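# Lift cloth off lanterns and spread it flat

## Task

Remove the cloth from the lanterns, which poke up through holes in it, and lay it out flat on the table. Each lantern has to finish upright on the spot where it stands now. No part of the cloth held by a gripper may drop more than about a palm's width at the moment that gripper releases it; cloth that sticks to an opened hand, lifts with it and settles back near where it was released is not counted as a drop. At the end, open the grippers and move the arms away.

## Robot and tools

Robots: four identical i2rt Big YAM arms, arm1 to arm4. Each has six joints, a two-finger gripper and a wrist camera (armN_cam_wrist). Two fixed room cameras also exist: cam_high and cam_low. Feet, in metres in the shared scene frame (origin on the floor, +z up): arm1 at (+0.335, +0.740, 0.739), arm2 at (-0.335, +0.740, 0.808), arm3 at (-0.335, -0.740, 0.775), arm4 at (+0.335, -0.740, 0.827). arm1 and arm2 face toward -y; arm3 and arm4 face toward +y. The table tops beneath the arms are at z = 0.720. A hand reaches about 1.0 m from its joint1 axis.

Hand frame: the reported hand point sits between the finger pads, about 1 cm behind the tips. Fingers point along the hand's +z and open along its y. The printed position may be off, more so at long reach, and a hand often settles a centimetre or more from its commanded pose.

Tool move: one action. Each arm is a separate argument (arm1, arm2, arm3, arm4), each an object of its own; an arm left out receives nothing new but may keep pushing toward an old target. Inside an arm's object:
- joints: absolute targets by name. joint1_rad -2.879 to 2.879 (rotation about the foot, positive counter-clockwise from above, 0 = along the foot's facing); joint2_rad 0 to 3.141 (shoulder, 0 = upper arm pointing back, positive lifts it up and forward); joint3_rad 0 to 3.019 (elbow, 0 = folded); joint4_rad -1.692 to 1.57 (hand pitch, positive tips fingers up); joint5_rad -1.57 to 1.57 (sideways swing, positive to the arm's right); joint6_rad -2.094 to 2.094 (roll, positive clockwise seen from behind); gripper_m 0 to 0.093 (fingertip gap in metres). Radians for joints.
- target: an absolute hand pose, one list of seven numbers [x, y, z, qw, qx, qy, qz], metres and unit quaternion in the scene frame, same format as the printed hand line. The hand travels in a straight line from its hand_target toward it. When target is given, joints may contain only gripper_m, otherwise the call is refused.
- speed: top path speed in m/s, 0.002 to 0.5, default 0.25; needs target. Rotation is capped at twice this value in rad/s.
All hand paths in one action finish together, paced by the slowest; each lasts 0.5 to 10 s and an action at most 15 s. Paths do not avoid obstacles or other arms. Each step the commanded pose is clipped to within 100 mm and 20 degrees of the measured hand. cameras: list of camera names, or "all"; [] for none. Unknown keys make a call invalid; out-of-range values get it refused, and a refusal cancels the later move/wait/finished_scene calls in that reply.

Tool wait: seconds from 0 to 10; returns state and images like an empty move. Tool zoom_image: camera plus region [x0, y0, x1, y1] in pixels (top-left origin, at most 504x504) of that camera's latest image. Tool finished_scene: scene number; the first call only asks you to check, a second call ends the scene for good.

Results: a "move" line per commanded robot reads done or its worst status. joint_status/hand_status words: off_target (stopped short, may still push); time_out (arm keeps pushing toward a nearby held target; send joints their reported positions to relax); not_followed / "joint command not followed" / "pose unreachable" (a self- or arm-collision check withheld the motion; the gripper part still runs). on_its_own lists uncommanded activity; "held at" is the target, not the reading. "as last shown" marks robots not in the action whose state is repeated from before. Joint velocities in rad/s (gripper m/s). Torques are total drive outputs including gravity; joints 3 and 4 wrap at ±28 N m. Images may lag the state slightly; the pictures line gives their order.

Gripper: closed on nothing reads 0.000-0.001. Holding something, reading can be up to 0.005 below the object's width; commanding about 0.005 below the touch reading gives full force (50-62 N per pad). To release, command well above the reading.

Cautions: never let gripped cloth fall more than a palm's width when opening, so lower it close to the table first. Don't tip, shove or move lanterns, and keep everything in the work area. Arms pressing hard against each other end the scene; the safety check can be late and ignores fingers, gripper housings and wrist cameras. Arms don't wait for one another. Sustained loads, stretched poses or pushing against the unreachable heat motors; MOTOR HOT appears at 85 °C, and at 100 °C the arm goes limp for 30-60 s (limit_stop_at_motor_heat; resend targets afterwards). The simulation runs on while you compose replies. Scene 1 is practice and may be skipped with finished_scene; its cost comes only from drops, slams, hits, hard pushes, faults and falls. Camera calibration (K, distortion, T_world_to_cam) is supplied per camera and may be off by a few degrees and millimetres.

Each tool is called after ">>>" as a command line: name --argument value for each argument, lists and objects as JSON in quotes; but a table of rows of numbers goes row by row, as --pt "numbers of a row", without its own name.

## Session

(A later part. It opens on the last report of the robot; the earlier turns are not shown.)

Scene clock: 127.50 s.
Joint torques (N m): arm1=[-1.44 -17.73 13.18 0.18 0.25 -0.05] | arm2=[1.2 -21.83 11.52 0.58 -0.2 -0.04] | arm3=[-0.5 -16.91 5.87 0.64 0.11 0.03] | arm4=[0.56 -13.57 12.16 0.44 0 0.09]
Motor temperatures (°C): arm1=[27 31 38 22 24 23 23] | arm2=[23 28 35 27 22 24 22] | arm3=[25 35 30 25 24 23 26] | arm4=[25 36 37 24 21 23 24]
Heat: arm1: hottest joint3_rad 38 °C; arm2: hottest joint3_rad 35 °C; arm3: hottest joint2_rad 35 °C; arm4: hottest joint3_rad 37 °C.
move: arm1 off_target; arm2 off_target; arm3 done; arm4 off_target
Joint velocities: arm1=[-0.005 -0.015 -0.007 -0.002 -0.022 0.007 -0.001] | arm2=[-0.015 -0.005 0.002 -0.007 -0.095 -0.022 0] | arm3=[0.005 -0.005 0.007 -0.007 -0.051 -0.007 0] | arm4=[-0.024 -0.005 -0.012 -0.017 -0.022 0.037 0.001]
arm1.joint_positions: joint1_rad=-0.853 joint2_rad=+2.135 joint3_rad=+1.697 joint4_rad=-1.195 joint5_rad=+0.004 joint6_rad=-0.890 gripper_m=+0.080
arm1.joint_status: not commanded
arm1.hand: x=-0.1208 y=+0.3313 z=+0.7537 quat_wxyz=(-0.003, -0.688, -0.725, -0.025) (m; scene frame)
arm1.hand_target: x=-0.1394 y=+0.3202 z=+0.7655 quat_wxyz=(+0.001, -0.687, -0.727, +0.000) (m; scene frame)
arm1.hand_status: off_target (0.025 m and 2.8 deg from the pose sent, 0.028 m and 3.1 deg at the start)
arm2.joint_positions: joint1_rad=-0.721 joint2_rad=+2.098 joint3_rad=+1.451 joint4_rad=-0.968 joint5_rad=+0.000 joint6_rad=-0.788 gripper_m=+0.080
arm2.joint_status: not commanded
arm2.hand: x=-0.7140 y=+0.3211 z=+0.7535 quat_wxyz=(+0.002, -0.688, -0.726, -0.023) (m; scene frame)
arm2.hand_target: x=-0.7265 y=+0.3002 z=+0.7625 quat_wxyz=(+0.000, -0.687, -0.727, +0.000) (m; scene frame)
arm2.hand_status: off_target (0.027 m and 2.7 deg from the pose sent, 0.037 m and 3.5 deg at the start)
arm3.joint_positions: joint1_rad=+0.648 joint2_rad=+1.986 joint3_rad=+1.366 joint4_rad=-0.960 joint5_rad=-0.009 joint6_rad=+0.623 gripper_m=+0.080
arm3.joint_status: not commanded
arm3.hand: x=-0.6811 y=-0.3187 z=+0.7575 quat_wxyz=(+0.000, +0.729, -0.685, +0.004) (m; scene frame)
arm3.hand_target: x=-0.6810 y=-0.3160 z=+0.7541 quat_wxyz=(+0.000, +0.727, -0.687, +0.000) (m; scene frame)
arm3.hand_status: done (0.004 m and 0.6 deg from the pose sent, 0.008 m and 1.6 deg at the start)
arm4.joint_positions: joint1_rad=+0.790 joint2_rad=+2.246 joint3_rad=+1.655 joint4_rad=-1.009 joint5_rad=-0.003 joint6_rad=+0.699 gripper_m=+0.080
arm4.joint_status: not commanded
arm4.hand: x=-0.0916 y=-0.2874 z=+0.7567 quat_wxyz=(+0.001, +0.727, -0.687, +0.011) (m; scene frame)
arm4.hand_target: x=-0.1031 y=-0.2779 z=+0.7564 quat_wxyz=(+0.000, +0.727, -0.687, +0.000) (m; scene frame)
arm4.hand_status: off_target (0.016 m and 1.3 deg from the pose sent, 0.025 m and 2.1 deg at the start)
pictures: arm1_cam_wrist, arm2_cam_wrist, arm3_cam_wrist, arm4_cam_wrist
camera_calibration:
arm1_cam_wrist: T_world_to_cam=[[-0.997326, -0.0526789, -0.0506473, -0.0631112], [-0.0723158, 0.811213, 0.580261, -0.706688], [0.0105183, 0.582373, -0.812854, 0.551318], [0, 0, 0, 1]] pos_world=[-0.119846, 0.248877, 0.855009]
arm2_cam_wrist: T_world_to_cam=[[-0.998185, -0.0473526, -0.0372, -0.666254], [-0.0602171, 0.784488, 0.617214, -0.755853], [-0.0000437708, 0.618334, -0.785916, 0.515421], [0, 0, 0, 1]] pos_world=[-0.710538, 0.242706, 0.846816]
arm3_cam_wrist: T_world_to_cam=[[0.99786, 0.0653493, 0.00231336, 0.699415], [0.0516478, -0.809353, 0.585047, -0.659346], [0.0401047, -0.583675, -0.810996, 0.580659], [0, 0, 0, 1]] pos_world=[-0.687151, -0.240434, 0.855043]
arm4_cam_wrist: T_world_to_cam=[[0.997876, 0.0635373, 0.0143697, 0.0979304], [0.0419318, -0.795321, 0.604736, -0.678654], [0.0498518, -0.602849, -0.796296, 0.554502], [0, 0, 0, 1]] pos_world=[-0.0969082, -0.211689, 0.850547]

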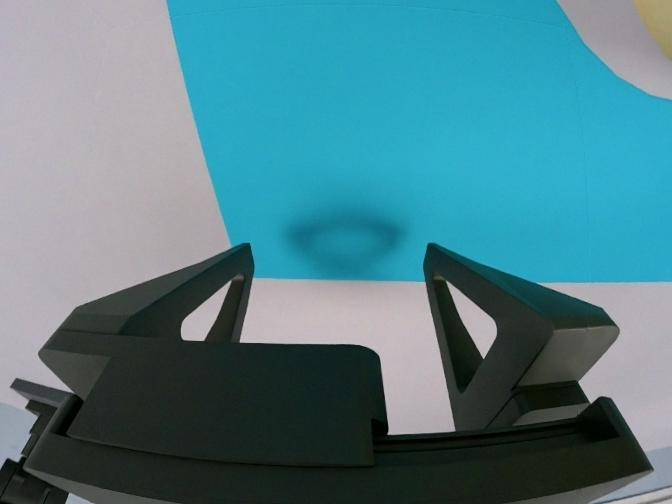

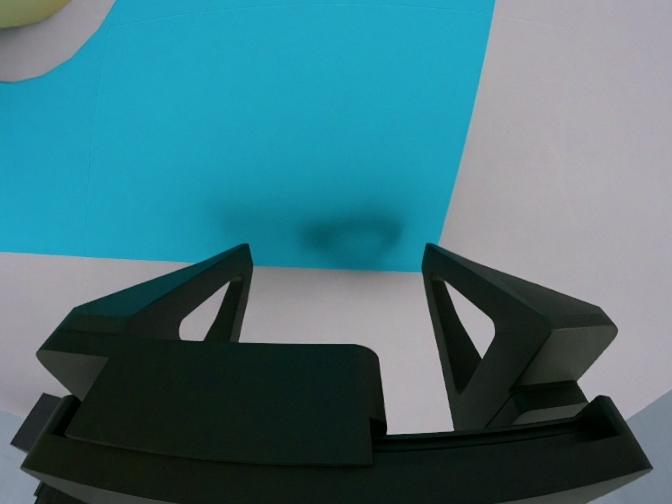

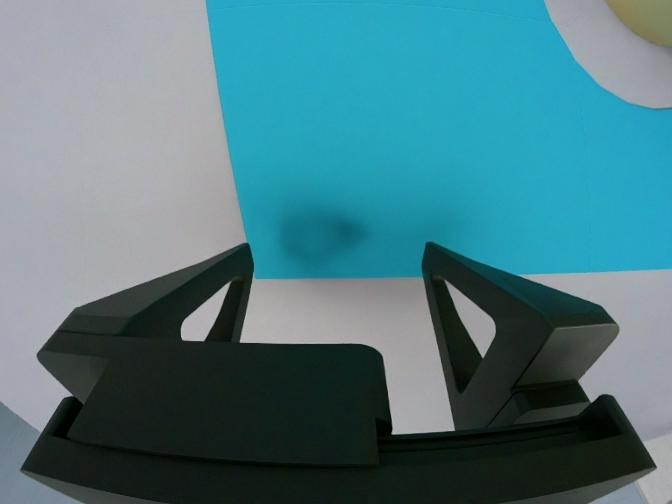

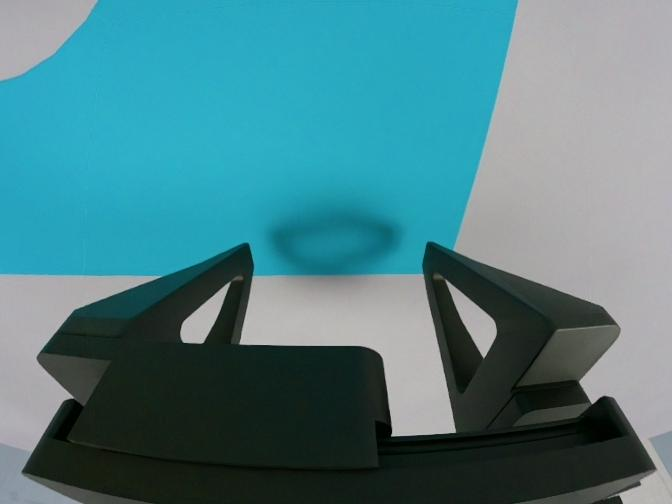

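>>> move --arm1 '{"target": [-0.1401, 0.3195, 0.753, 0, 0.6871, 0.7266, 0], "speed": 0.08}' --arm2 '{"target": [-0.7200, 0.2960, 0.750, 0, 0.6871, 0.7266, 0], "speed": 0.08}' --arm3 '{"target": [-0.6660, -0.3230, 0.742, 0, 0.7266, -0.6871, 0], "speed": 0.08}' --arm4 '{"target": [-0.0990, -0.2774, 0.744, 0, 0.7266, -0.6871, 0], "speed": 0.08}' --cameras '["arm1_cam_wrist", "arm2_cam_wrist", "arm3_cam_wrist", "arm4_cam_wrist"]'

Scene clock: 142.03 s.
Joint torques (N m): arm1=[-1.38 -16.5 12.27 0.36 0.2 -0.06] | arm2=[1.26 -22.42 10.41 0.77 -0.19 0.04] | arm3=[-0.38 -17.61 5.65 0.57 0.11 -0.11] | arm4=[0.09 -13.68 10.78 0.66 0.02 0.04]
Motor temperatures (°C): arm1=[27 32 38 22 24 23 23] | arm2=[23 28 36 27 22 24 22] | arm3=[25 35 30 25 24 23 26] | arm4=[25 38 36 24 21 23 24]
Heat: arm1: hottest joint3_rad 38 °C; arm2: hottest joint3_rad 36 °C; arm3: hottest joint2_rad 35 °C; arm4: hottest joint2_rad 38 °C.
move: arm1 off_target; arm2 off_target; arm3 done; arm4 off_target
Joint velocities: arm1=[-0.005 0.005 -0.007 0.002 -0.081 0.007 0] | arm2=[-0.005 -0.015 0.012 -0.007 -0.007 -0.022 -0.001] | arm3=[-0.005 -0.005 -0.007 0.002 -0.051 -0.007 0] | arm4=[-0.024 -0.015 -0.012 -0.002 0.022 -0.007 -0.001]
arm1.joint_positions: joint1_rad=-0.853 joint2_rad=+2.146 joint3_rad=+1.697 joint4_rad=-1.170 joint5_rad=+0.004 joint6_rad=-0.890 gripper_m=+0.080
arm1.joint_status: not commanded
arm1.hand: x=-0.1242 y=+0.3282 z=+0.7469 quat_wxyz=(-0.003, -0.688, -0.725, -0.018) (m; scene frame)
arm1.hand_target: x=-0.1396 y=+0.3199 z=+0.7534 quat_wxyz=(+0.001, -0.687, -0.727, +0.000) (m; scene frame)
arm1.hand_status: off_target (0.019 m and 2.1 deg from the pose sent, 0.023 m and 2.8 deg at the start)
arm2.joint_positions: joint1_rad=-0.710 joint2_rad=+2.115 joint3_rad=+1.451 joint4_rad=-0.946 joint5_rad=+0.000 joint6_rad=-0.781 gripper_m=+0.080
arm2.joint_status: not commanded
arm2.hand: x=-0.7107 y=+0.3152 z=+0.7442 quat_wxyz=(+0.002, -0.686, -0.727, -0.021) (m; scene frame)
arm2.hand_target: x=-0.7199 y=+0.2966 z=+0.7505 quat_wxyz=(+0.000, -0.687, -0.726, +0.000) (m; scene frame)
arm2.hand_status: off_target (0.022 m and 2.4 deg from the pose sent, 0.026 m and 2.7 deg at the start)
arm3.joint_positions: joint1_rad=+0.636 joint2_rad=+1.986 joint3_rad=+1.305 joint4_rad=-0.911 joint5_rad=-0.009 joint6_rad=+0.623 gripper_m=+0.080
arm3.joint_status: not commanded
arm3.hand: x=-0.6653 y=-0.3278 z=+0.7391 quat_wxyz=(+0.000, +0.725, -0.689, +0.010) (m; scene frame)
arm3.hand_target: x=-0.6658 y=-0.3230 z=+0.7423 quat_wxyz=(+0.000, +0.727, -0.687, +0.000) (m; scene frame)
arm3.hand_status: done (0.006 m and 1.2 deg from the pose sent, 0.022 m and 0.6 deg at the start)
arm4.joint_positions: joint1_rad=+0.790 joint2_rad=+2.260 joint3_rad=+1.655 joint4_rad=-0.988 joint5_rad=-0.003 joint6_rad=+0.699 gripper_m=+0.080
arm4.joint_status: not commanded
arm4.hand: x=-0.0934 y=-0.2855 z=+0.7486 quat_wxyz=(+0.001, +0.727, -0.687, +0.007) (m; scene frame)
arm4.hand_target: x=-0.0988 y=-0.2776 z=+0.7441 quat_wxyz=(+0.000, +0.727, -0.687, +0.000) (m; scene frame)
arm4.hand_status: off_target (0.011 m and 0.8 deg from the pose sent, 0.018 m and 1.3 deg at the start)
pictures: arm1_cam_wrist, arm2_cam_wrist, arm3_cam_wrist, arm4_cam_wrist
camera_calibration:
arm1_cam_wrist: T_world_to_cam=[[-0.997782, -0.0529974, -0.040276, -0.0747558], [-0.0665187, 0.816373, 0.573681, -0.696466], [0.00247662, 0.575088, -0.818088, 0.552939], [0, 0, 0, 1]] pos_world=[-0.122287, 0.246626, 0.848892]
arm2_cam_wrist: T_world_to_cam=[[-0.998121, -0.0512993, -0.0335099, -0.664968], [-0.0610549, 0.78641, 0.61468, -0.74453], [-0.00518012, 0.615571, -0.788065, 0.510535], [0, 0, 0, 1]] pos_world=[-0.706531, 0.237124, 0.837699]
arm3_cam_wrist: T_world_to_cam=[[0.998524, 0.0534641, 0.00954224, 0.675455], [0.0373889, -0.804173, 0.593219, -0.670685], [0.0393895, -0.591987, -0.804985, 0.55216], [0, 0, 0, 1]] pos_world=[-0.671131, -0.248587, 0.835898]
arm4_cam_wrist: T_world_to_cam=[[0.997939, 0.0634914, 0.00925589, 0.103453], [0.04526, -0.798831, 0.59985, -0.669228], [0.0454793, -0.598196, -0.800059, 0.552953], [0, 0, 0, 1]] pos_world=[-0.0980986, -0.210395, 0.842874]

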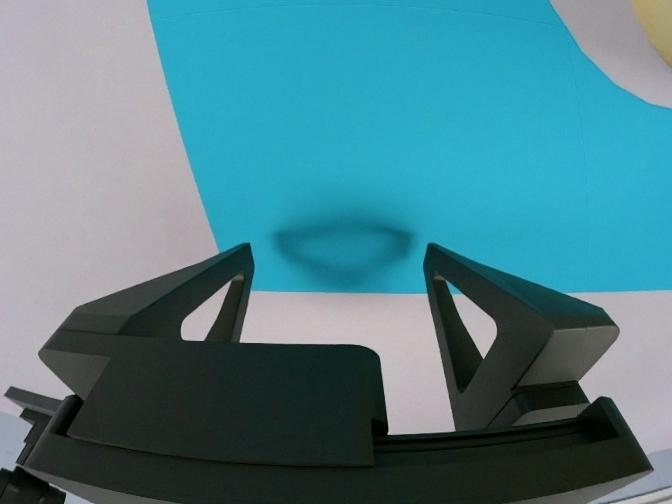

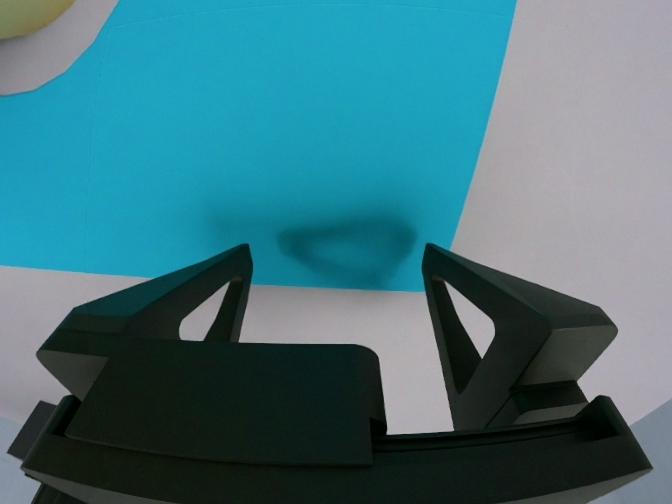

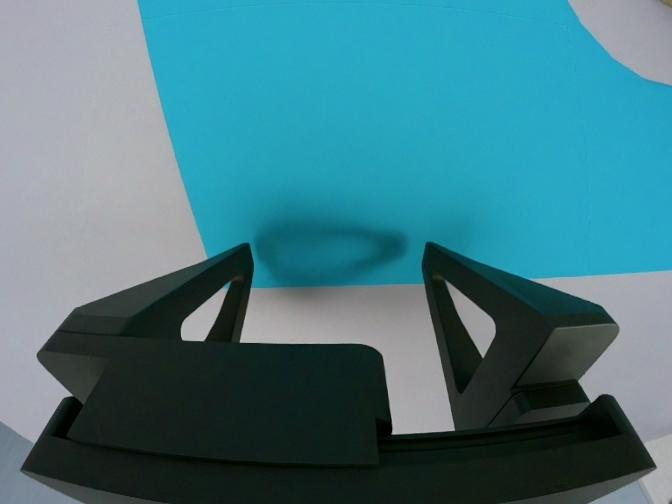

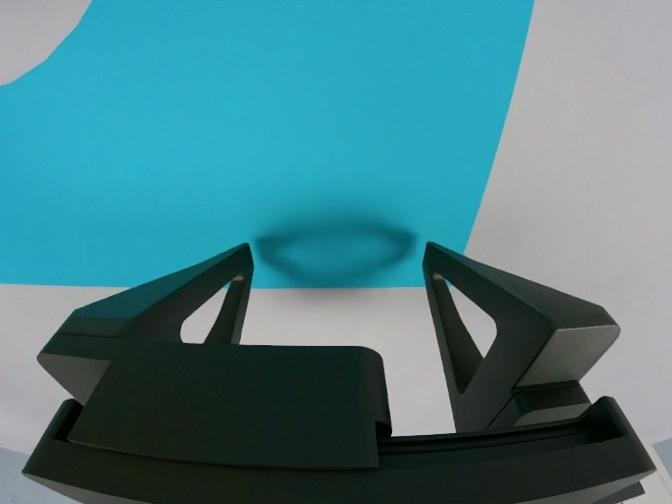

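>>> move --arm1 '{"target": [-0.1401, 0.3215, 0.698, 0, 0.6871, 0.7266, 0], "speed": 0.08}' --arm2 '{"target": [-0.7200, 0.2980, 0.698, 0, 0.6871, 0.7266, 0], "speed": 0.08}' --arm3 '{"target": [-0.6660, -0.3250, 0.698, 0, 0.7266, -0.6871, 0], "speed": 0.08}' --arm4 '{"target": [-0.0990, -0.2794, 0.698, 0, 0.7266, -0.6871, 0], "speed": 0.08}' --cameras '["arm1_cam_wrist", "arm2_cam_wrist", "arm3_cam_wrist", "arm4_cam_wrist"]'

>>> move --arm1 '{"joints": {"gripper_m": 0.0}}' --arm2 '{"joints": {"gripper_m": 0.0}}' --arm3 '{"joints": {"gripper_m": 0.0}}' --arm4 '{"joints": {"gripper_m": 0.0}}' --cameras '["arm1_cam_wrist", "arm2_cam_wrist", "arm3_cam_wrist", "arm4_cam_wrist", "cam_low"]'

Scene clock: 149.93 s.
Joint torques (N m): arm1=[-1.38 -14.56 7.73 1.16 -0.02 -0.01] | arm2=[1.03 -17.61 8.39 1.62 -0.11 -0.01] | arm3=[-0.21 -12.98 4.6 1.32 0.2 -0.08] | arm4=[0.32 -10.23 9.14 1.63 -0.01 0.06]
Motor temperatures (°C): arm1=[27 33 38 22 24 23 23] | arm2=[23 28 36 27 22 24 22] | arm3=[25 36 30 25 24 23 26] | arm4=[25 38 36 24 21 23 24]
Heat: arm1: hottest joint3_rad 38 °C; arm2: hottest joint3_rad 36 °C; arm3: hottest joint2_rad 36 °C; arm4: hottest joint2_rad 38 °C.
move: arm1 off_target; arm2 off_target; arm3 off_target; arm4 off_target
Joint velocities: arm1=[0.005 0.005 -0.007 0.007 0.066 -0.125 0] | arm2=[-0.015 -0.005 0.007 0.002 0.037 -0.007 0] | arm3=[0.005 0.005 -0.012 -0.007 -0.022 -0.037 0] | arm4=[0.015 -0.015 0.002 -0.002 -0.007 -0.007 0.001]
arm1.joint_positions: joint1_rad=-0.854 joint2_rad=+2.167 joint3_rad=+1.697 joint4_rad=-1.076 joint5_rad=+0.007 joint6_rad=-0.895 gripper_m=+0.080
arm1.joint_status: not commanded
arm1.hand: x=-0.1401 y=+0.3152 z=+0.7342 quat_wxyz=(+0.002, -0.687, -0.726, +0.018) (m; scene frame)
arm1.hand_target: x=-0.1383 y=+0.3228 z=+0.6990 quat_wxyz=(+0.000, -0.687, -0.727, +0.000) (m; scene frame)
arm1.hand_status: off_target (0.037 m and 2.1 deg from the pose sent, 0.052 m and 2.1 deg at the start)
arm2.joint_positions: joint1_rad=-0.710 joint2_rad=+2.141 joint3_rad=+1.452 joint4_rad=-0.861 joint5_rad=-0.001 joint6_rad=-0.780 gripper_m=+0.080
arm2.joint_status: not commanded
arm2.hand: x=-0.7212 y=+0.3029 z=+0.7299 quat_wxyz=(+0.000, -0.687, -0.727, +0.009) (m; scene frame)
arm2.hand_target: x=-0.7188 y=+0.3000 z=+0.6991 quat_wxyz=(+0.000, -0.687, -0.727, +0.000) (m; scene frame)
arm2.hand_status: off_target (0.032 m and 1.0 deg from the pose sent, 0.050 m and 2.4 deg at the start)
arm3.joint_positions: joint1_rad=+0.636 joint2_rad=+1.997 joint3_rad=+1.291 joint4_rad=-0.833 joint5_rad=-0.012 joint6_rad=+0.623 gripper_m=+0.080
arm3.joint_status: not commanded
arm3.hand: x=-0.6721 y=-0.3199 z=+0.7297 quat_wxyz=(-0.002, +0.725, -0.689, -0.017) (m; scene frame)
arm3.hand_target: x=-0.6649 y=-0.3266 z=+0.6998 quat_wxyz=(+0.000, +0.727, -0.687, +0.000) (m; scene frame)
arm3.hand_status: off_target (0.033 m and 1.9 deg from the pose sent, 0.041 m and 1.2 deg at the start)
arm4.joint_positions: joint1_rad=+0.790 joint2_rad=+2.273 joint3_rad=+1.655 joint4_rad=-0.926 joint5_rad=-0.003 joint6_rad=+0.699 gripper_m=+0.080
arm4.joint_status: not commanded
arm4.hand: x=-0.1017 y=-0.2765 z=+0.7403 quat_wxyz=(-0.001, +0.727, -0.687, -0.017) (m; scene frame)
arm4.hand_target: x=-0.0973 y=-0.2812 z=+0.6997 quat_wxyz=(+0.000, +0.727, -0.687, +0.000) (m; scene frame)
arm4.hand_status: off_target (0.043 m and 2.0 deg from the pose sent, 0.051 m and 0.8 deg at the start)
pictures: arm1_cam_wrist, arm2_cam_wrist, arm3_cam_wrist, arm4_cam_wrist
camera_calibration:
arm1_cam_wrist: T_world_to_cam=[[-0.998205, -0.0568203, 0.0189344, -0.1341], [-0.0377226, 0.842022, 0.538123, -0.657596], [-0.0465195, 0.536443, -0.842654, 0.57335], [0, 0, 0, 1]] pos_world=[-0.131994, 0.238521, 0.839543]
arm2_cam_wrist: T_world_to_cam=[[-0.998659, -0.0512132, 0.00754955, -0.707014], [-0.0373639, 0.81404, 0.579606, -0.692379], [-0.0358291, 0.578547, -0.814862, 0.515499], [0, 0, 0, 1]] pos_world=[-0.713466, 0.229175, 0.826705]
arm3_cam_wrist: T_world_to_cam=[[0.998227, 0.0543719, -0.024204, 0.706684], [0.0586075, -0.827253, 0.558764, -0.626448], [0.0103582, -0.559192, -0.828973, 0.557994], [0, 0, 0, 1]] pos_world=[-0.674497, -0.244629, 0.829703]
arm4_cam_wrist: T_world_to_cam=[[0.997743, 0.0638271, -0.0208379, 0.13359], [0.0643205, -0.819579, 0.569345, -0.637918], [0.0192613, -0.5694, -0.821835, 0.573563], [0, 0, 0, 1]] pos_world=[-0.103305, -0.204764, 0.837353]

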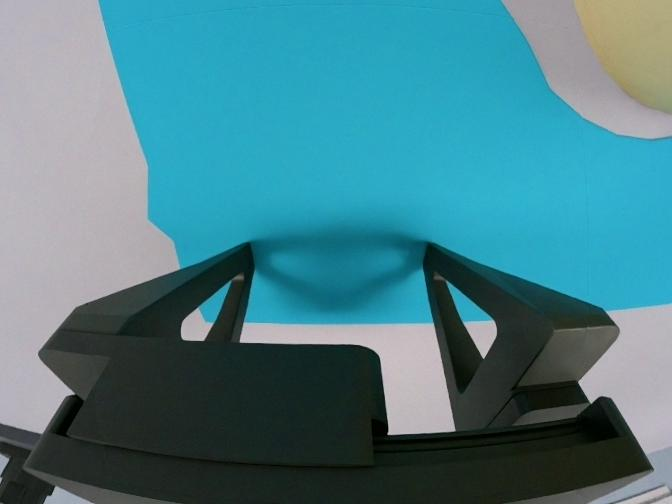

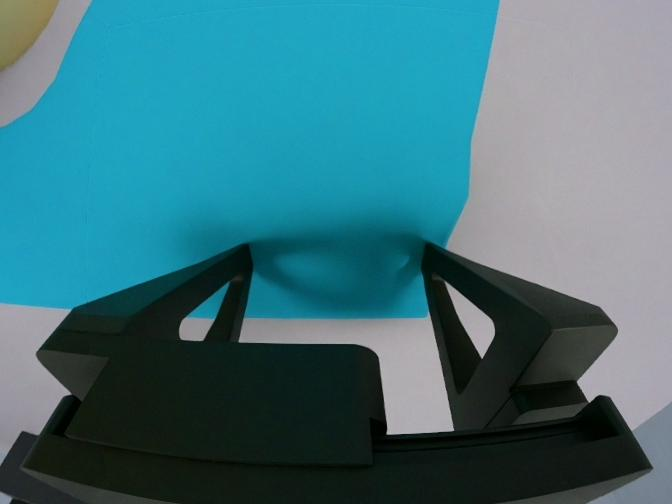

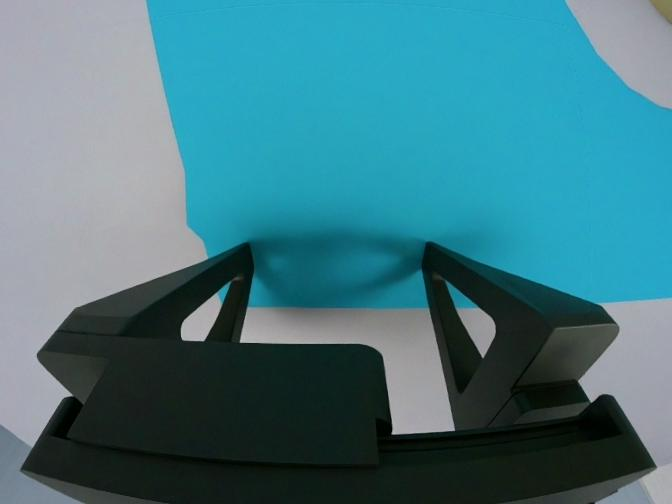

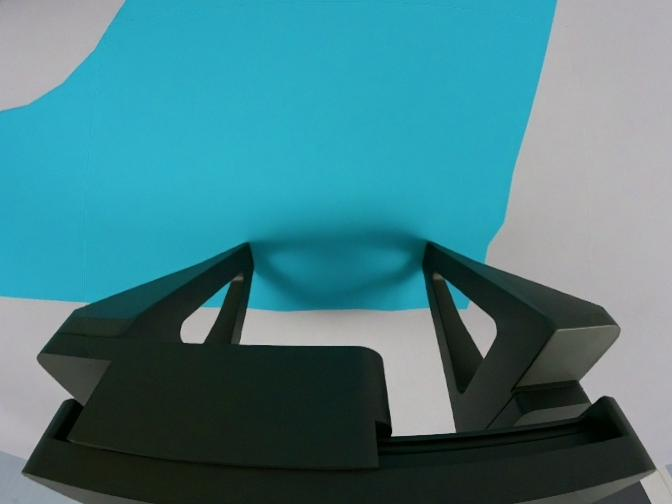

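Scene clock: 151.03 s.
Joint torques (N m): arm1=[-1.67 -14.15 7.83 0.59 0.11 -0.02] | arm2=[0.62 -17.73 8.09 0.91 -0.03 -0.02] | arm3=[-0.21 -13.04 4.62 0.69 0.11 -0.09] | arm4=[0.44 -10.4 8.95 0.83 0 0.06]
Motor temperatures (°C): arm1=[27 33 38 22 24 23 23] | arm2=[23 28 36 27 22 24 22] | arm3=[25 35 30 25 24 23 26] | arm4=[25 38 36 24 21 23 24]
Heat: arm1: hottest joint3_rad 38 °C; arm2: hottest joint3_rad 36 °C; arm3: hottest joint2_rad 35 °C; arm4: hottest joint2_rad 38 °C.
move: arm1 done; arm2 done; arm3 done; arm4 done
Joint velocities: arm1=[-0.005 0.005 0.007 -0.007 0.022 -0.051 0] | arm2=[0.005 -0.005 0.007 -0.012 -0.007 -0.037 0.002] | arm3=[-0.024 -0.005 -0.012 0.007 0.066 0.037 0] | arm4=[-0.015 0.015 -0.007 -0.007 0.081 0.007 -0.001]
arm1.joint_positions: joint1_rad=-0.853 joint2_rad=+2.168 joint3_rad=+1.697 joint4_rad=-1.063 joint5_rad=+0.006 joint6_rad=-0.895 gripper_m=+0.000
arm1.joint_status: all done
arm1.hand: x=-0.1419 y=+0.3126 z=+0.7338 quat_wxyz=(+0.001, -0.687, -0.727, +0.025) (m; scene frame)
arm1.hand_target: x=-0.1383 y=+0.3227 z=+0.6990 quat_wxyz=(+0.000, -0.687, -0.727, +0.000) (m; scene frame)
arm1.hand_status: not commanded
arm2.joint_positions: joint1_rad=-0.703 joint2_rad=+2.140 joint3_rad=+1.457 joint4_rad=-0.844 joint5_rad=-0.003 joint6_rad=-0.779 gripper_m=+0.002
arm2.joint_status: all done
arm2.hand: x=-0.7223 y=+0.2951 z=+0.7316 quat_wxyz=(-0.001, -0.684, -0.729, +0.020) (m; scene frame)
arm2.hand_target: x=-0.7187 y=+0.3000 z=+0.6991 quat_wxyz=(+0.000, -0.687, -0.727, +0.000) (m; scene frame)
arm2.hand_status: not commanded
arm3.joint_positions: joint1_rad=+0.636 joint2_rad=+1.997 joint3_rad=+1.291 joint4_rad=-0.814 joint5_rad=-0.010 joint6_rad=+0.623 gripper_m=+0.003
arm3.joint_status: all done
arm3.hand: x=-0.6747 y=-0.3160 z=+0.7299 quat_wxyz=(-0.004, +0.725, -0.688, -0.026) (m; scene frame)
arm3.hand_target: x=-0.6649 y=-0.3266 z=+0.6998 quat_wxyz=(+0.000, +0.727, -0.687, +0.000) (m; scene frame)
arm3.hand_status: not commanded
arm4.joint_positions: joint1_rad=+0.789 joint2_rad=+2.274 joint3_rad=+1.658 joint4_rad=-0.905 joint5_rad=-0.003 joint6_rad=+0.699 gripper_m=+0.002
arm4.joint_status: all done
arm4.hand: x=-0.1051 y=-0.2714 z=+0.7409 quat_wxyz=(-0.002, +0.726, -0.687, -0.028) (m; scene frame)
arm4.hand_target: x=-0.0972 y=-0.2813 z=+0.6996 quat_wxyz=(+0.000, +0.727, -0.687, +0.000) (m; scene frame)
arm4.hand_status: not commanded
pictures: arm1_cam_wrist, arm2_cam_wrist, arm3_cam_wrist, arm4_cam_wrist, cam_low
camera_calibration:
arm1_cam_wrist: T_world_to_cam=[[-0.997967, -0.057342, 0.0278143, -0.142423], [-0.0338915, 0.847096, 0.530358, -0.650574], [-0.0539731, 0.528337, -0.847317, 0.579324], [0, 0, 0, 1]] pos_world=[-0.132914, 0.236853, 0.83987]
arm2_cam_wrist: T_world_to_cam=[[-0.99811, -0.0575167, 0.0216169, -0.716488], [-0.0352412, 0.824056, 0.56541, -0.678105], [-0.0503341, 0.56358, -0.824526, 0.522374], [0, 0, 0, 1]] pos_world=[-0.712738, 0.223187, 0.829607]
arm3_cam_wrist: T_world_to_cam=[[0.997949, 0.0549279, -0.0328814, 0.715305], [0.0639719, -0.836223, 0.544645, -0.612117], [0.00242006, -0.545632, -0.838022, 0.56588], [0, 0, 0, 1]] pos_world=[-0.676049, -0.242394, 0.831126]
arm4_cam_wrist: T_world_to_cam=[[0.997403, 0.0628284, -0.0352022, 0.1471], [0.0717939, -0.828887, 0.55479, -0.624795], [0.00567794, -0.555876, -0.831246, 0.586279], [0, 0, 0, 1]] pos_world=[-0.10519, -0.201228, 0.83915]

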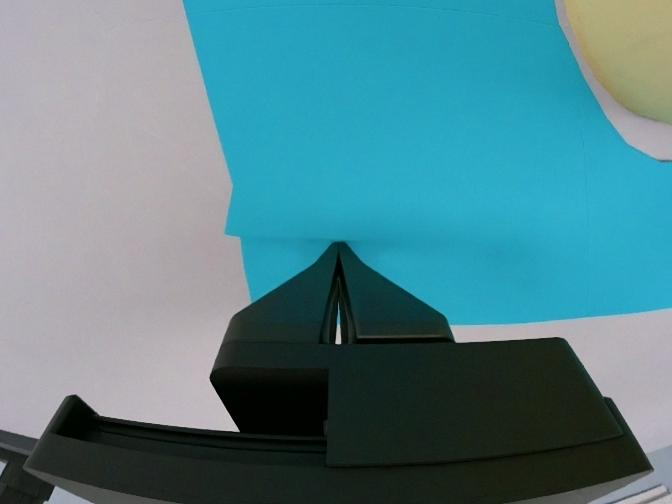

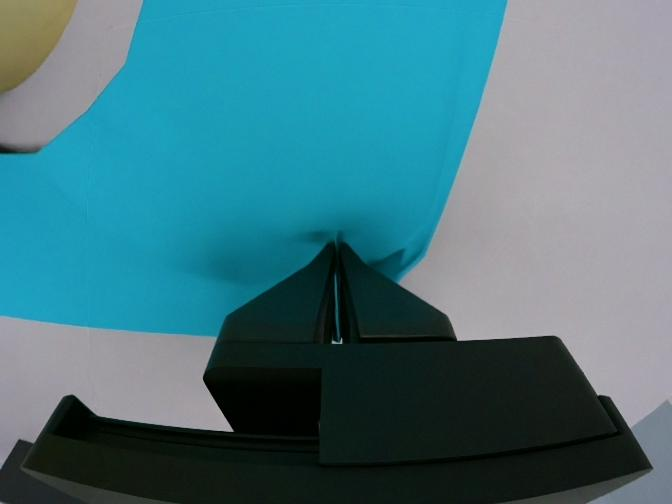

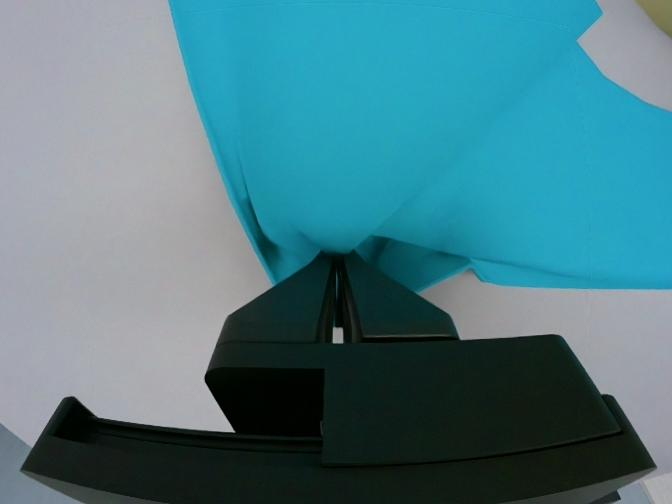

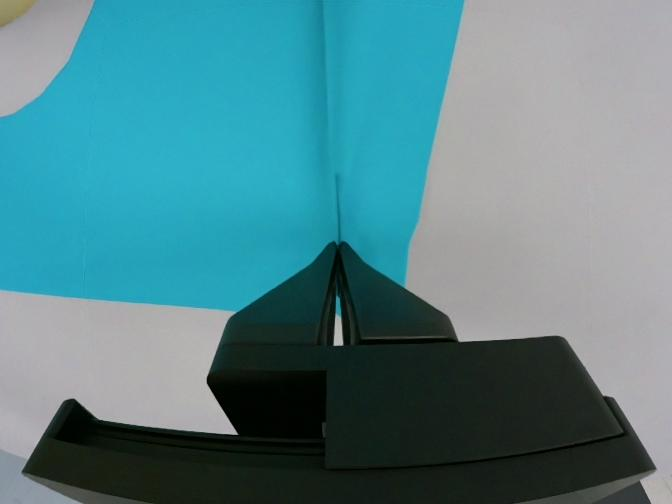

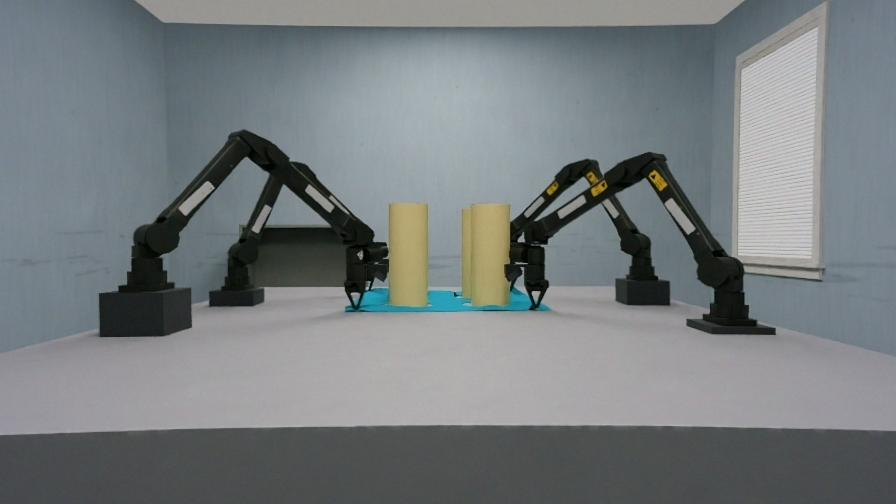

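>>> move --arm1 '{"target": [-0.1390, 0.3180, 0.775, 0, 0.6871, 0.7266, 0], "speed": 0.12}' --cameras '[]'

>>> move --arm1 '{"joints": {"gripper_m": 0.085}, "target": [-0.1380, 0.3200, 0.765, 0, 0.6871, 0.7266, 0], "speed": 0.12}' --cameras '["arm1_cam_wrist"]'

Scene clock: 157.27 s.
Joint torques (N m): arm1=[-0.97 -19.72 13.22 -0.31 0.05 0.02] | arm2=[0.5 -17.61 8.1 0.92 -0.04 -0.01] | arm3=[-0.21 -12.75 4.64 0.62 0.11 -0.08] | arm4=[0.44 -10.4 8.96 0.84 0 0.06]
Motor temperatures (°C): arm1=[27 32 38 22 24 23 23] | arm2=[23 27 35 27 22 23 23] | arm3=[25 35 30 25 24 23 26] | arm4=[25 37 36 24 21 23 25]
Heat: arm1: hottest joint3_rad 38 °C; arm2: hottest joint3_rad 35 °C; arm3: hottest joint2_rad 35 °C; arm4: hottest joint2_rad 37 °C.
move: arm1 off_target
Joint velocities: arm1=[0.005 -0.005 0.017 0.007 -0.066 0.051 -0.001] | arm2=[-0.015 -0.005 -0.022 0.002 -0.066 -0.022 0] | arm3=[-0.005 -0.005 0.007 0.007 0.022 -0.066 0] | arm4=[-0.015 -0.005 -0.002 0.002 -0.051 0.007 0]
arm1.joint_positions: joint1_rad=-0.854 joint2_rad=+2.161 joint3_rad=+1.704 joint4_rad=-1.199 joint5_rad=+0.006 joint6_rad=-0.895 gripper_m=+0.000
arm1.joint_status: not commanded
arm1.hand: x=-0.1204 y=+0.3330 z=+0.7409 quat_wxyz=(-0.003, -0.687, -0.726, -0.036) (m; scene frame)
arm1.hand_target: x=-0.1380 y=+0.3192 z=+0.7754 quat_wxyz=(+0.000, -0.687, -0.726, +0.000) (m; scene frame)
arm1.hand_status: off_target (0.042 m and 4.2 deg from the pose sent, 0.042 m and 2.8 deg at the start)
arm2.joint_positions: joint1_rad=-0.703 joint2_rad=+2.140 joint3_rad=+1.457 joint4_rad=-0.844 joint5_rad=-0.003 joint6_rad=-0.779 gripper_m=+0.002
arm2.joint_status: not commanded
arm2.hand: x=-0.7223 y=+0.2951 z=+0.7316 quat_wxyz=(-0.001, -0.684, -0.729, +0.020) (m; scene frame)
arm2.hand_target: x=-0.7187 y=+0.3000 z=+0.6991 quat_wxyz=(+0.000, -0.687, -0.727, +0.000) (m; scene frame)
arm2.hand_status: not commanded
arm3.joint_positions: joint1_rad=+0.636 joint2_rad=+1.997 joint3_rad=+1.291 joint4_rad=-0.814 joint5_rad=-0.010 joint6_rad=+0.623 gripper_m=+0.003
arm3.joint_status: not commanded
arm3.hand: x=-0.6747 y=-0.3160 z=+0.7299 quat_wxyz=(-0.004, +0.725, -0.688, -0.026) (m; scene frame)
arm3.hand_target: x=-0.6649 y=-0.3266 z=+0.6998 quat_wxyz=(+0.000, +0.727, -0.687, +0.000) (m; scene frame)
arm3.hand_status: not commanded
arm4.joint_positions: joint1_rad=+0.789 joint2_rad=+2.274 joint3_rad=+1.658 joint4_rad=-0.905 joint5_rad=-0.003 joint6_rad=+0.699 gripper_m=+0.002
arm4.joint_status: not commanded
arm4.hand: x=-0.1051 y=-0.2714 z=+0.7409 quat_wxyz=(-0.002, +0.726, -0.687, -0.028) (m; scene frame)
arm4.hand_target: x=-0.0972 y=-0.2813 z=+0.6996 quat_wxyz=(+0.000, +0.727, -0.687, +0.000) (m; scene frame)
arm4.hand_status: not commanded
pictures: none
No camera images: "cameras" was empty.

Scene clock: 158.23 s.
Joint torques (N m): arm1=[-1.44 -19.19 11.79 0.24 0.14 -0.01] | arm2=[0.5 -17.67 8.1 0.94 -0.05 -0.02] | arm3=[-0.15 -12.92 4.63 0.66 0.11 -0.07] | arm4=[0.5 -10.4 8.95 0.83 0 0.06]
Motor temperatures (°C): arm1=[27 32 38 22 24 23 23] | arm2=[23 27 35 27 22 23 23] | arm3=[25 35 30 25 24 23 26] | arm4=[25 37 36 24 21 23 25]
Heat: arm1: hottest joint3_rad 38 °C; arm2: hottest joint3_rad 35 °C; arm3: hottest joint2_rad 35 °C; arm4: hottest joint2_rad 37 °C.
move: arm1 off_target
Joint velocities: arm1=[-0.005 0.005 -0.002 0.002 -0.081 -0.051 0.001] | arm2=[-0.005 -0.015 -0.022 0.012 -0.007 0.022 0.001] | arm3=[0.005 -0.005 -0.027 -0.002 -0.037 -0.022 0] | arm4=[0.005 -0.005 -0.017 0.007 -0.066 -0.007 0]
arm1.joint_positions: joint1_rad=-0.854 joint2_rad=+2.160 joint3_rad=+1.704 joint4_rad=-1.192 joint5_rad=+0.006 joint6_rad=-0.895 gripper_m=+0.085
arm1.joint_status: all done
arm1.hand: x=-0.1218 y=+0.3316 z=+0.7412 quat_wxyz=(-0.003, -0.687, -0.726, -0.032) (m; scene frame)
arm1.hand_target: x=-0.1373 y=+0.3205 z=+0.7654 quat_wxyz=(+0.001, -0.687, -0.727, +0.000) (m; scene frame)
arm1.hand_status: off_target (0.031 m and 3.7 deg from the pose sent, 0.033 m and 4.2 deg at the start)
arm2, arm3, arm4: as last shown
pictures: arm1_cam_wrist
camera_calibration:
arm1_cam_wrist: T_world_to_cam=[[-0.996572, -0.0556764, -0.0611937, -0.055908], [-0.0810779, 0.804415, 0.588509, -0.704653], [0.016459, 0.591453, -0.806171, 0.533713], [0, 0, 0, 1]] pos_world=[-0.121632, 0.248054, 0.841538]

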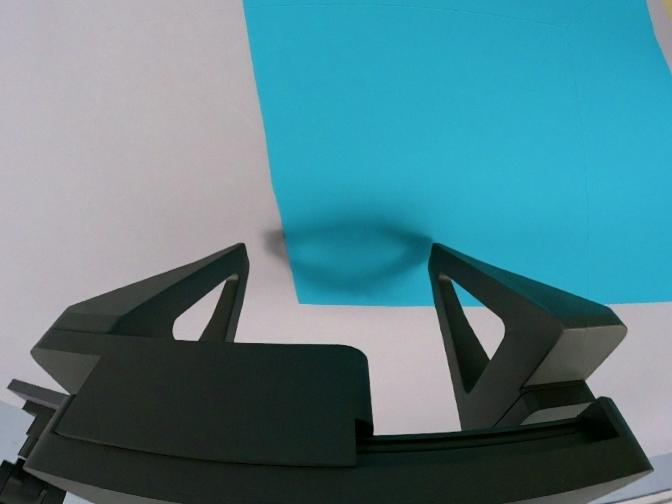

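>>> move --arm1 '{"target": [-0.1730, 0.3280, 0.765, 0, 0.6871, 0.7266, 0], "speed": 0.1}' --cameras '["arm1_cam_wrist"]'

Scene clock: 164.47 s.
Joint torques (N m): arm1=[-1.14 -17.32 13.24 -0.17 0.16 -0.07] | arm2=[0.5 -17.73 8.08 0.95 -0.04 -0.01] | arm3=[-0.09 -12.81 4.6 0.68 0.11 -0.08] | arm4=[0.44 -10.4 8.96 0.83 0 0.06]
Motor temperatures (°C): arm1=[27 33 39 22 24 23 23] | arm2=[23 27 35 27 22 23 23] | arm3=[25 34 30 25 24 23 27] | arm4=[25 36 36 24 21 23 25]
Heat: arm1: hottest joint3_rad 39 °C; arm2: hottest joint3_rad 35 °C; arm3: hottest joint2_rad 34 °C; arm4: hottest joint2_rad 36 °C.
move: arm1 off_target
Joint velocities: arm1=[-0.005 -0.005 -0.012 0.007 0.037 0.007 0] | arm2=[-0.005 0.005 0.007 -0.007 -0.051 0.007 0] | arm3=[-0.005 -0.005 -0.007 -0.002 -0.037 -0.007 0] | arm4=[0.005 -0.005 -0.012 -0.007 0.007 -0.037 0]
arm1.joint_positions: joint1_rad=-0.904 joint2_rad=+2.186 joint3_rad=+1.790 joint4_rad=-1.216 joint5_rad=+0.006 joint6_rad=-0.931 gripper_m=+0.085
arm1.joint_status: not commanded
arm1.hand: x=-0.1611 y=+0.3390 z=+0.7549 quat_wxyz=(-0.003, -0.692, -0.722, -0.014) (m; scene frame)
arm1.hand_target: x=-0.1727 y=+0.3280 z=+0.7652 quat_wxyz=(+0.001, -0.687, -0.727, +0.001) (m; scene frame)
arm1.hand_status: off_target (0.019 m and 1.8 deg from the pose sent, 0.057 m and 3.7 deg at the start)
arm2, arm3, arm4: as last shown
pictures: arm1_cam_wrist
camera_calibration:
arm1_cam_wrist: T_world_to_cam=[[-0.998468, -0.0432714, -0.0344851, -0.118496], [-0.0552147, 0.819741, 0.570066, -0.708944], [0.0036013, 0.571097, -0.820875, 0.557035], [0, 0, 0, 1]] pos_world=[-0.159465, 0.257902, 0.857315]

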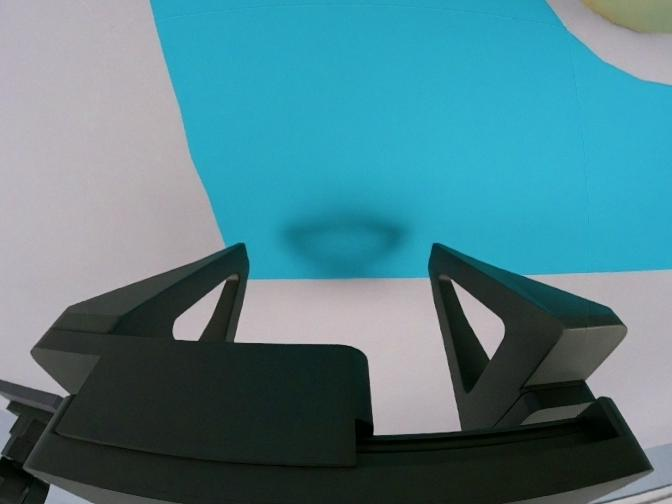

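>>> move --arm1 '{"target": [-0.1640, 0.3430, 0.672, 0, 0.6871, 0.7266, 0], "speed": 0.1}' --cameras '["arm1_cam_wrist"]'

>>> move --arm1 '{"joints": {"gripper_m": 0.0}}' --cameras '["arm1_cam_wrist", "arm2_cam_wrist", "arm3_cam_wrist", "arm4_cam_wrist"]'

Scene clock: 168.90 s.
Joint torques (N m): arm1=[-1.44 -13.04 5.79 1.48 0.17 -0.01] | arm2=[0.5 -17.73 8.12 0.92 -0.04 -0.02] | arm3=[-0.26 -12.98 4.63 0.65 0.11 -0.07] | arm4=[0.44 -10.4 8.95 0.83 0 0.06]
Motor temperatures (°C): arm1=[27 33 40 22 24 23 23] | arm2=[23 27 35 27 22 23 23] | arm3=[25 34 30 25 24 23 27] | arm4=[25 36 36 24 21 23 26]
Heat: arm1: hottest joint3_rad 40 °C; arm2: hottest joint3_rad 35 °C; arm3: hottest joint2_rad 34 °C; arm4: hottest joint2_rad 36 °C.
move: arm1 off_target
Joint velocities: arm1=[-0.005 0.005 0.007 -0.007 -0.007 0.007 -0.001] | arm2=[-0.005 -0.015 -0.007 0.017 0.007 -0.007 0] | arm3=[-0.005 -0.005 -0.017 0.007 0.022 0.037 0] | arm4=[0.005 -0.005 -0.017 0.007 0.007 -0.022 0]
arm1.joint_positions: joint1_rad=-0.904 joint2_rad=+2.181 joint3_rad=+1.719 joint4_rad=-1.045 joint5_rad=+0.004 joint6_rad=-0.946 gripper_m=+0.085
arm1.joint_status: not commanded
arm1.hand: x=-0.1721 y=+0.3299 z=+0.7338 quat_wxyz=(+0.003, -0.686, -0.726, +0.038) (m; scene frame)
arm1.hand_target: x=-0.1602 y=+0.3459 z=+0.6756 quat_wxyz=(+0.000, -0.687, -0.727, +0.000) (m; scene frame)
arm1.hand_status: off_target (0.064 m and 4.4 deg from the pose sent, 0.083 m and 1.8 deg at the start)
arm2, arm3, arm4: as last shown
pictures: arm1_cam_wrist
camera_calibration:
arm1_cam_wrist: T_world_to_cam=[[-0.997151, -0.0569095, 0.0495046, -0.187447], [-0.023167, 0.855664, 0.517013, -0.657451], [-0.0717823, 0.514393, -0.854545, 0.57537], [0, 0, 0, 1]] pos_world=[-0.160843, 0.255924, 0.840869]

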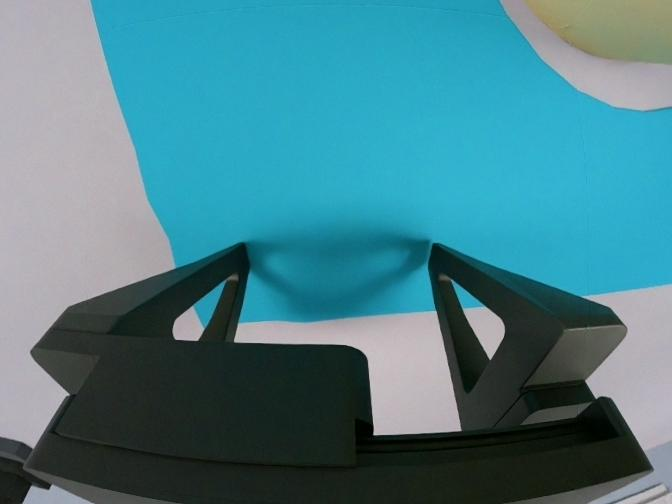

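Scene clock: 169.93 s.
Joint torques (N m): arm1=[-2.08 -12.86 5.97 0.5 0.13 -0.04] | arm2=[0.56 -17.73 8.08 0.92 -0.05 -0.02] | arm3=[-0.26 -13.04 4.66 0.65 0.11 -0.08] | arm4=[0.44 -10.46 8.96 0.81 0 0.06]
Motor temperatures (°C): arm1=[27 33 39 22 24 23 23] | arm2=[23 27 34 27 22 23 23] | arm3=[25 34 30 25 24 23 27] | arm4=[25 36 36 24 21 23 26]
Heat: arm1: hottest joint3_rad 39 °C; arm2: hottest joint3_rad 34 °C; arm3: hottest joint2_rad 34 °C; arm4: hottest joint2_rad 36 °C.
move: arm1 done
Joint velocities: arm1=[-0.005 0.005 -0.002 -0.012 -0.051 0.066 0] | arm2=[-0.005 0.005 -0.017 0.002 -0.081 -0.051 0] | arm3=[0.005 0.005 -0.002 0.017 -0.007 -0.022 0] | arm4=[0.005 -0.015 0.002 -0.002 -0.081 -0.007 0.001]
arm1.joint_positions: joint1_rad=-0.902 joint2_rad=+2.181 joint3_rad=+1.717 joint4_rad=-1.020 joint5_rad=+0.005 joint6_rad=-0.947 gripper_m=+0.002
arm1.joint_status: all done
arm1.hand: x=-0.1756 y=+0.3259 z=+0.7334 quat_wxyz=(+0.005, -0.685, -0.727, +0.049) (m; scene frame)
arm1.hand_target: x=-0.1602 y=+0.3457 z=+0.6756 quat_wxyz=(+0.000, -0.687, -0.727, +0.000) (m; scene frame)
arm1.hand_status: not commanded
arm2, arm3: as last shown
arm4.joint_positions: joint1_rad=+0.789 joint2_rad=+2.274 joint3_rad=+1.658 joint4_rad=-0.905 joint5_rad=-0.003 joint6_rad=+0.699 gripper_m=+0.002
arm4.joint_status: not commanded
arm4.hand: x=-0.1052 y=-0.2713 z=+0.7410 quat_wxyz=(-0.002, +0.726, -0.687, -0.028) (m; scene frame)
arm4.hand_target: x=-0.0972 y=-0.2813 z=+0.6996 quat_wxyz=(+0.000, +0.727, -0.687, +0.000) (m; scene frame)
arm4.hand_status: not commanded
pictures: arm1_cam_wrist, arm2_cam_wrist, arm3_cam_wrist, arm4_cam_wrist
camera_calibration:
arm1_cam_wrist: T_world_to_cam=[[-0.995956, -0.0577435, 0.0688253, -0.204863], [-0.0151063, 0.862816, 0.505292, -0.646222], [-0.0885609, 0.502209, -0.8602, 0.581987], [0, 0, 0, 1]] pos_world=[-0.162255, 0.253462, 0.841255]
arm2_cam_wrist: T_world_to_cam=[[-0.99811, -0.0575167, 0.0216169, -0.716488], [-0.0352412, 0.824056, 0.56541, -0.678105], [-0.0503341, 0.56358, -0.824526, 0.522374], [0, 0, 0, 1]] pos_world=[-0.712738, 0.223187, 0.829607]
arm3_cam_wrist: T_world_to_cam=[[0.997949, 0.0549279, -0.0328814, 0.715305], [0.0639719, -0.836223, 0.544645, -0.612117], [0.00242006, -0.545632, -0.838022, 0.56588], [0, 0, 0, 1]] pos_world=[-0.676049, -0.242394, 0.831126]
arm4_cam_wrist: T_world_to_cam=[[0.997394, 0.0628393, -0.0354453, 0.147342], [0.0719397, -0.829041, 0.55454, -0.624579], [0.00546135, -0.555645, -0.831402, 0.586478], [0, 0, 0, 1]] pos_world=[-0.105229, -0.201187, 0.839175]

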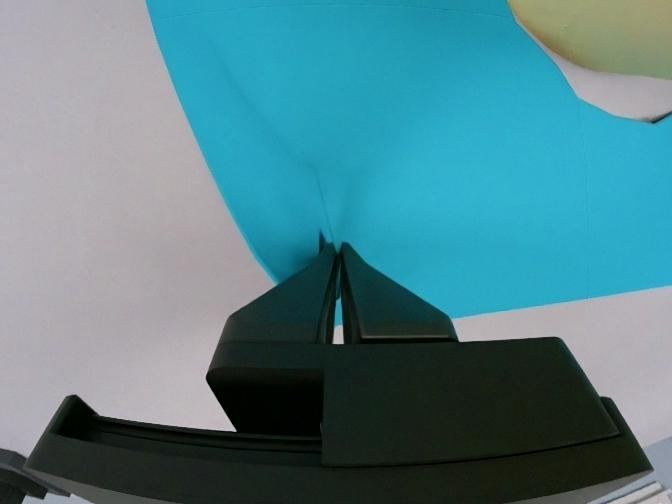

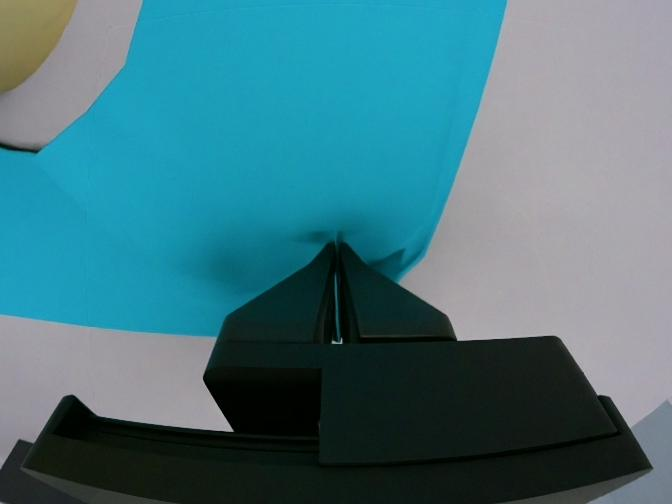

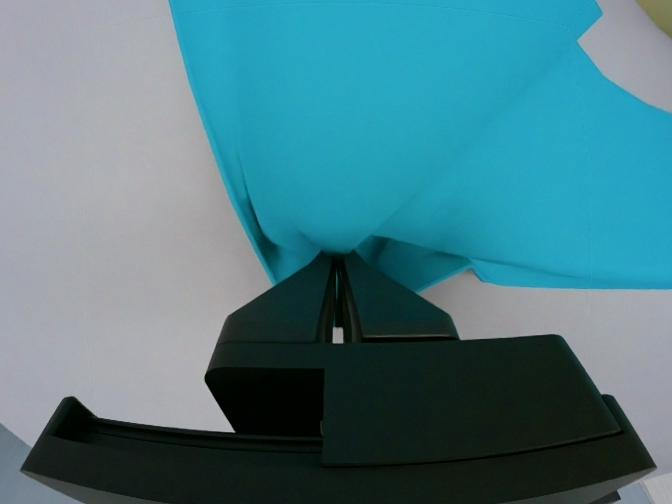

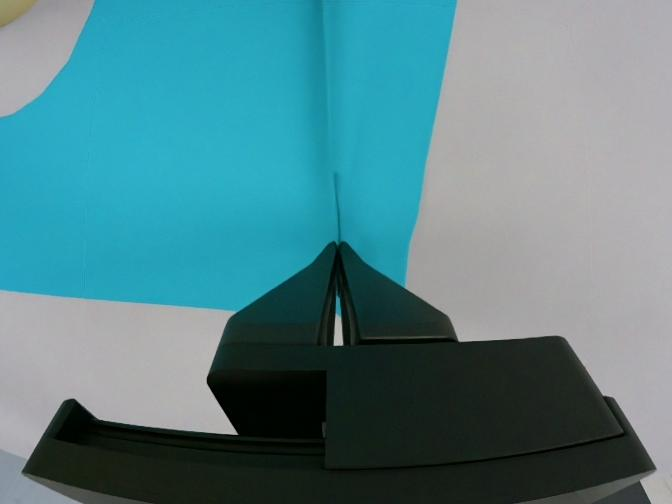

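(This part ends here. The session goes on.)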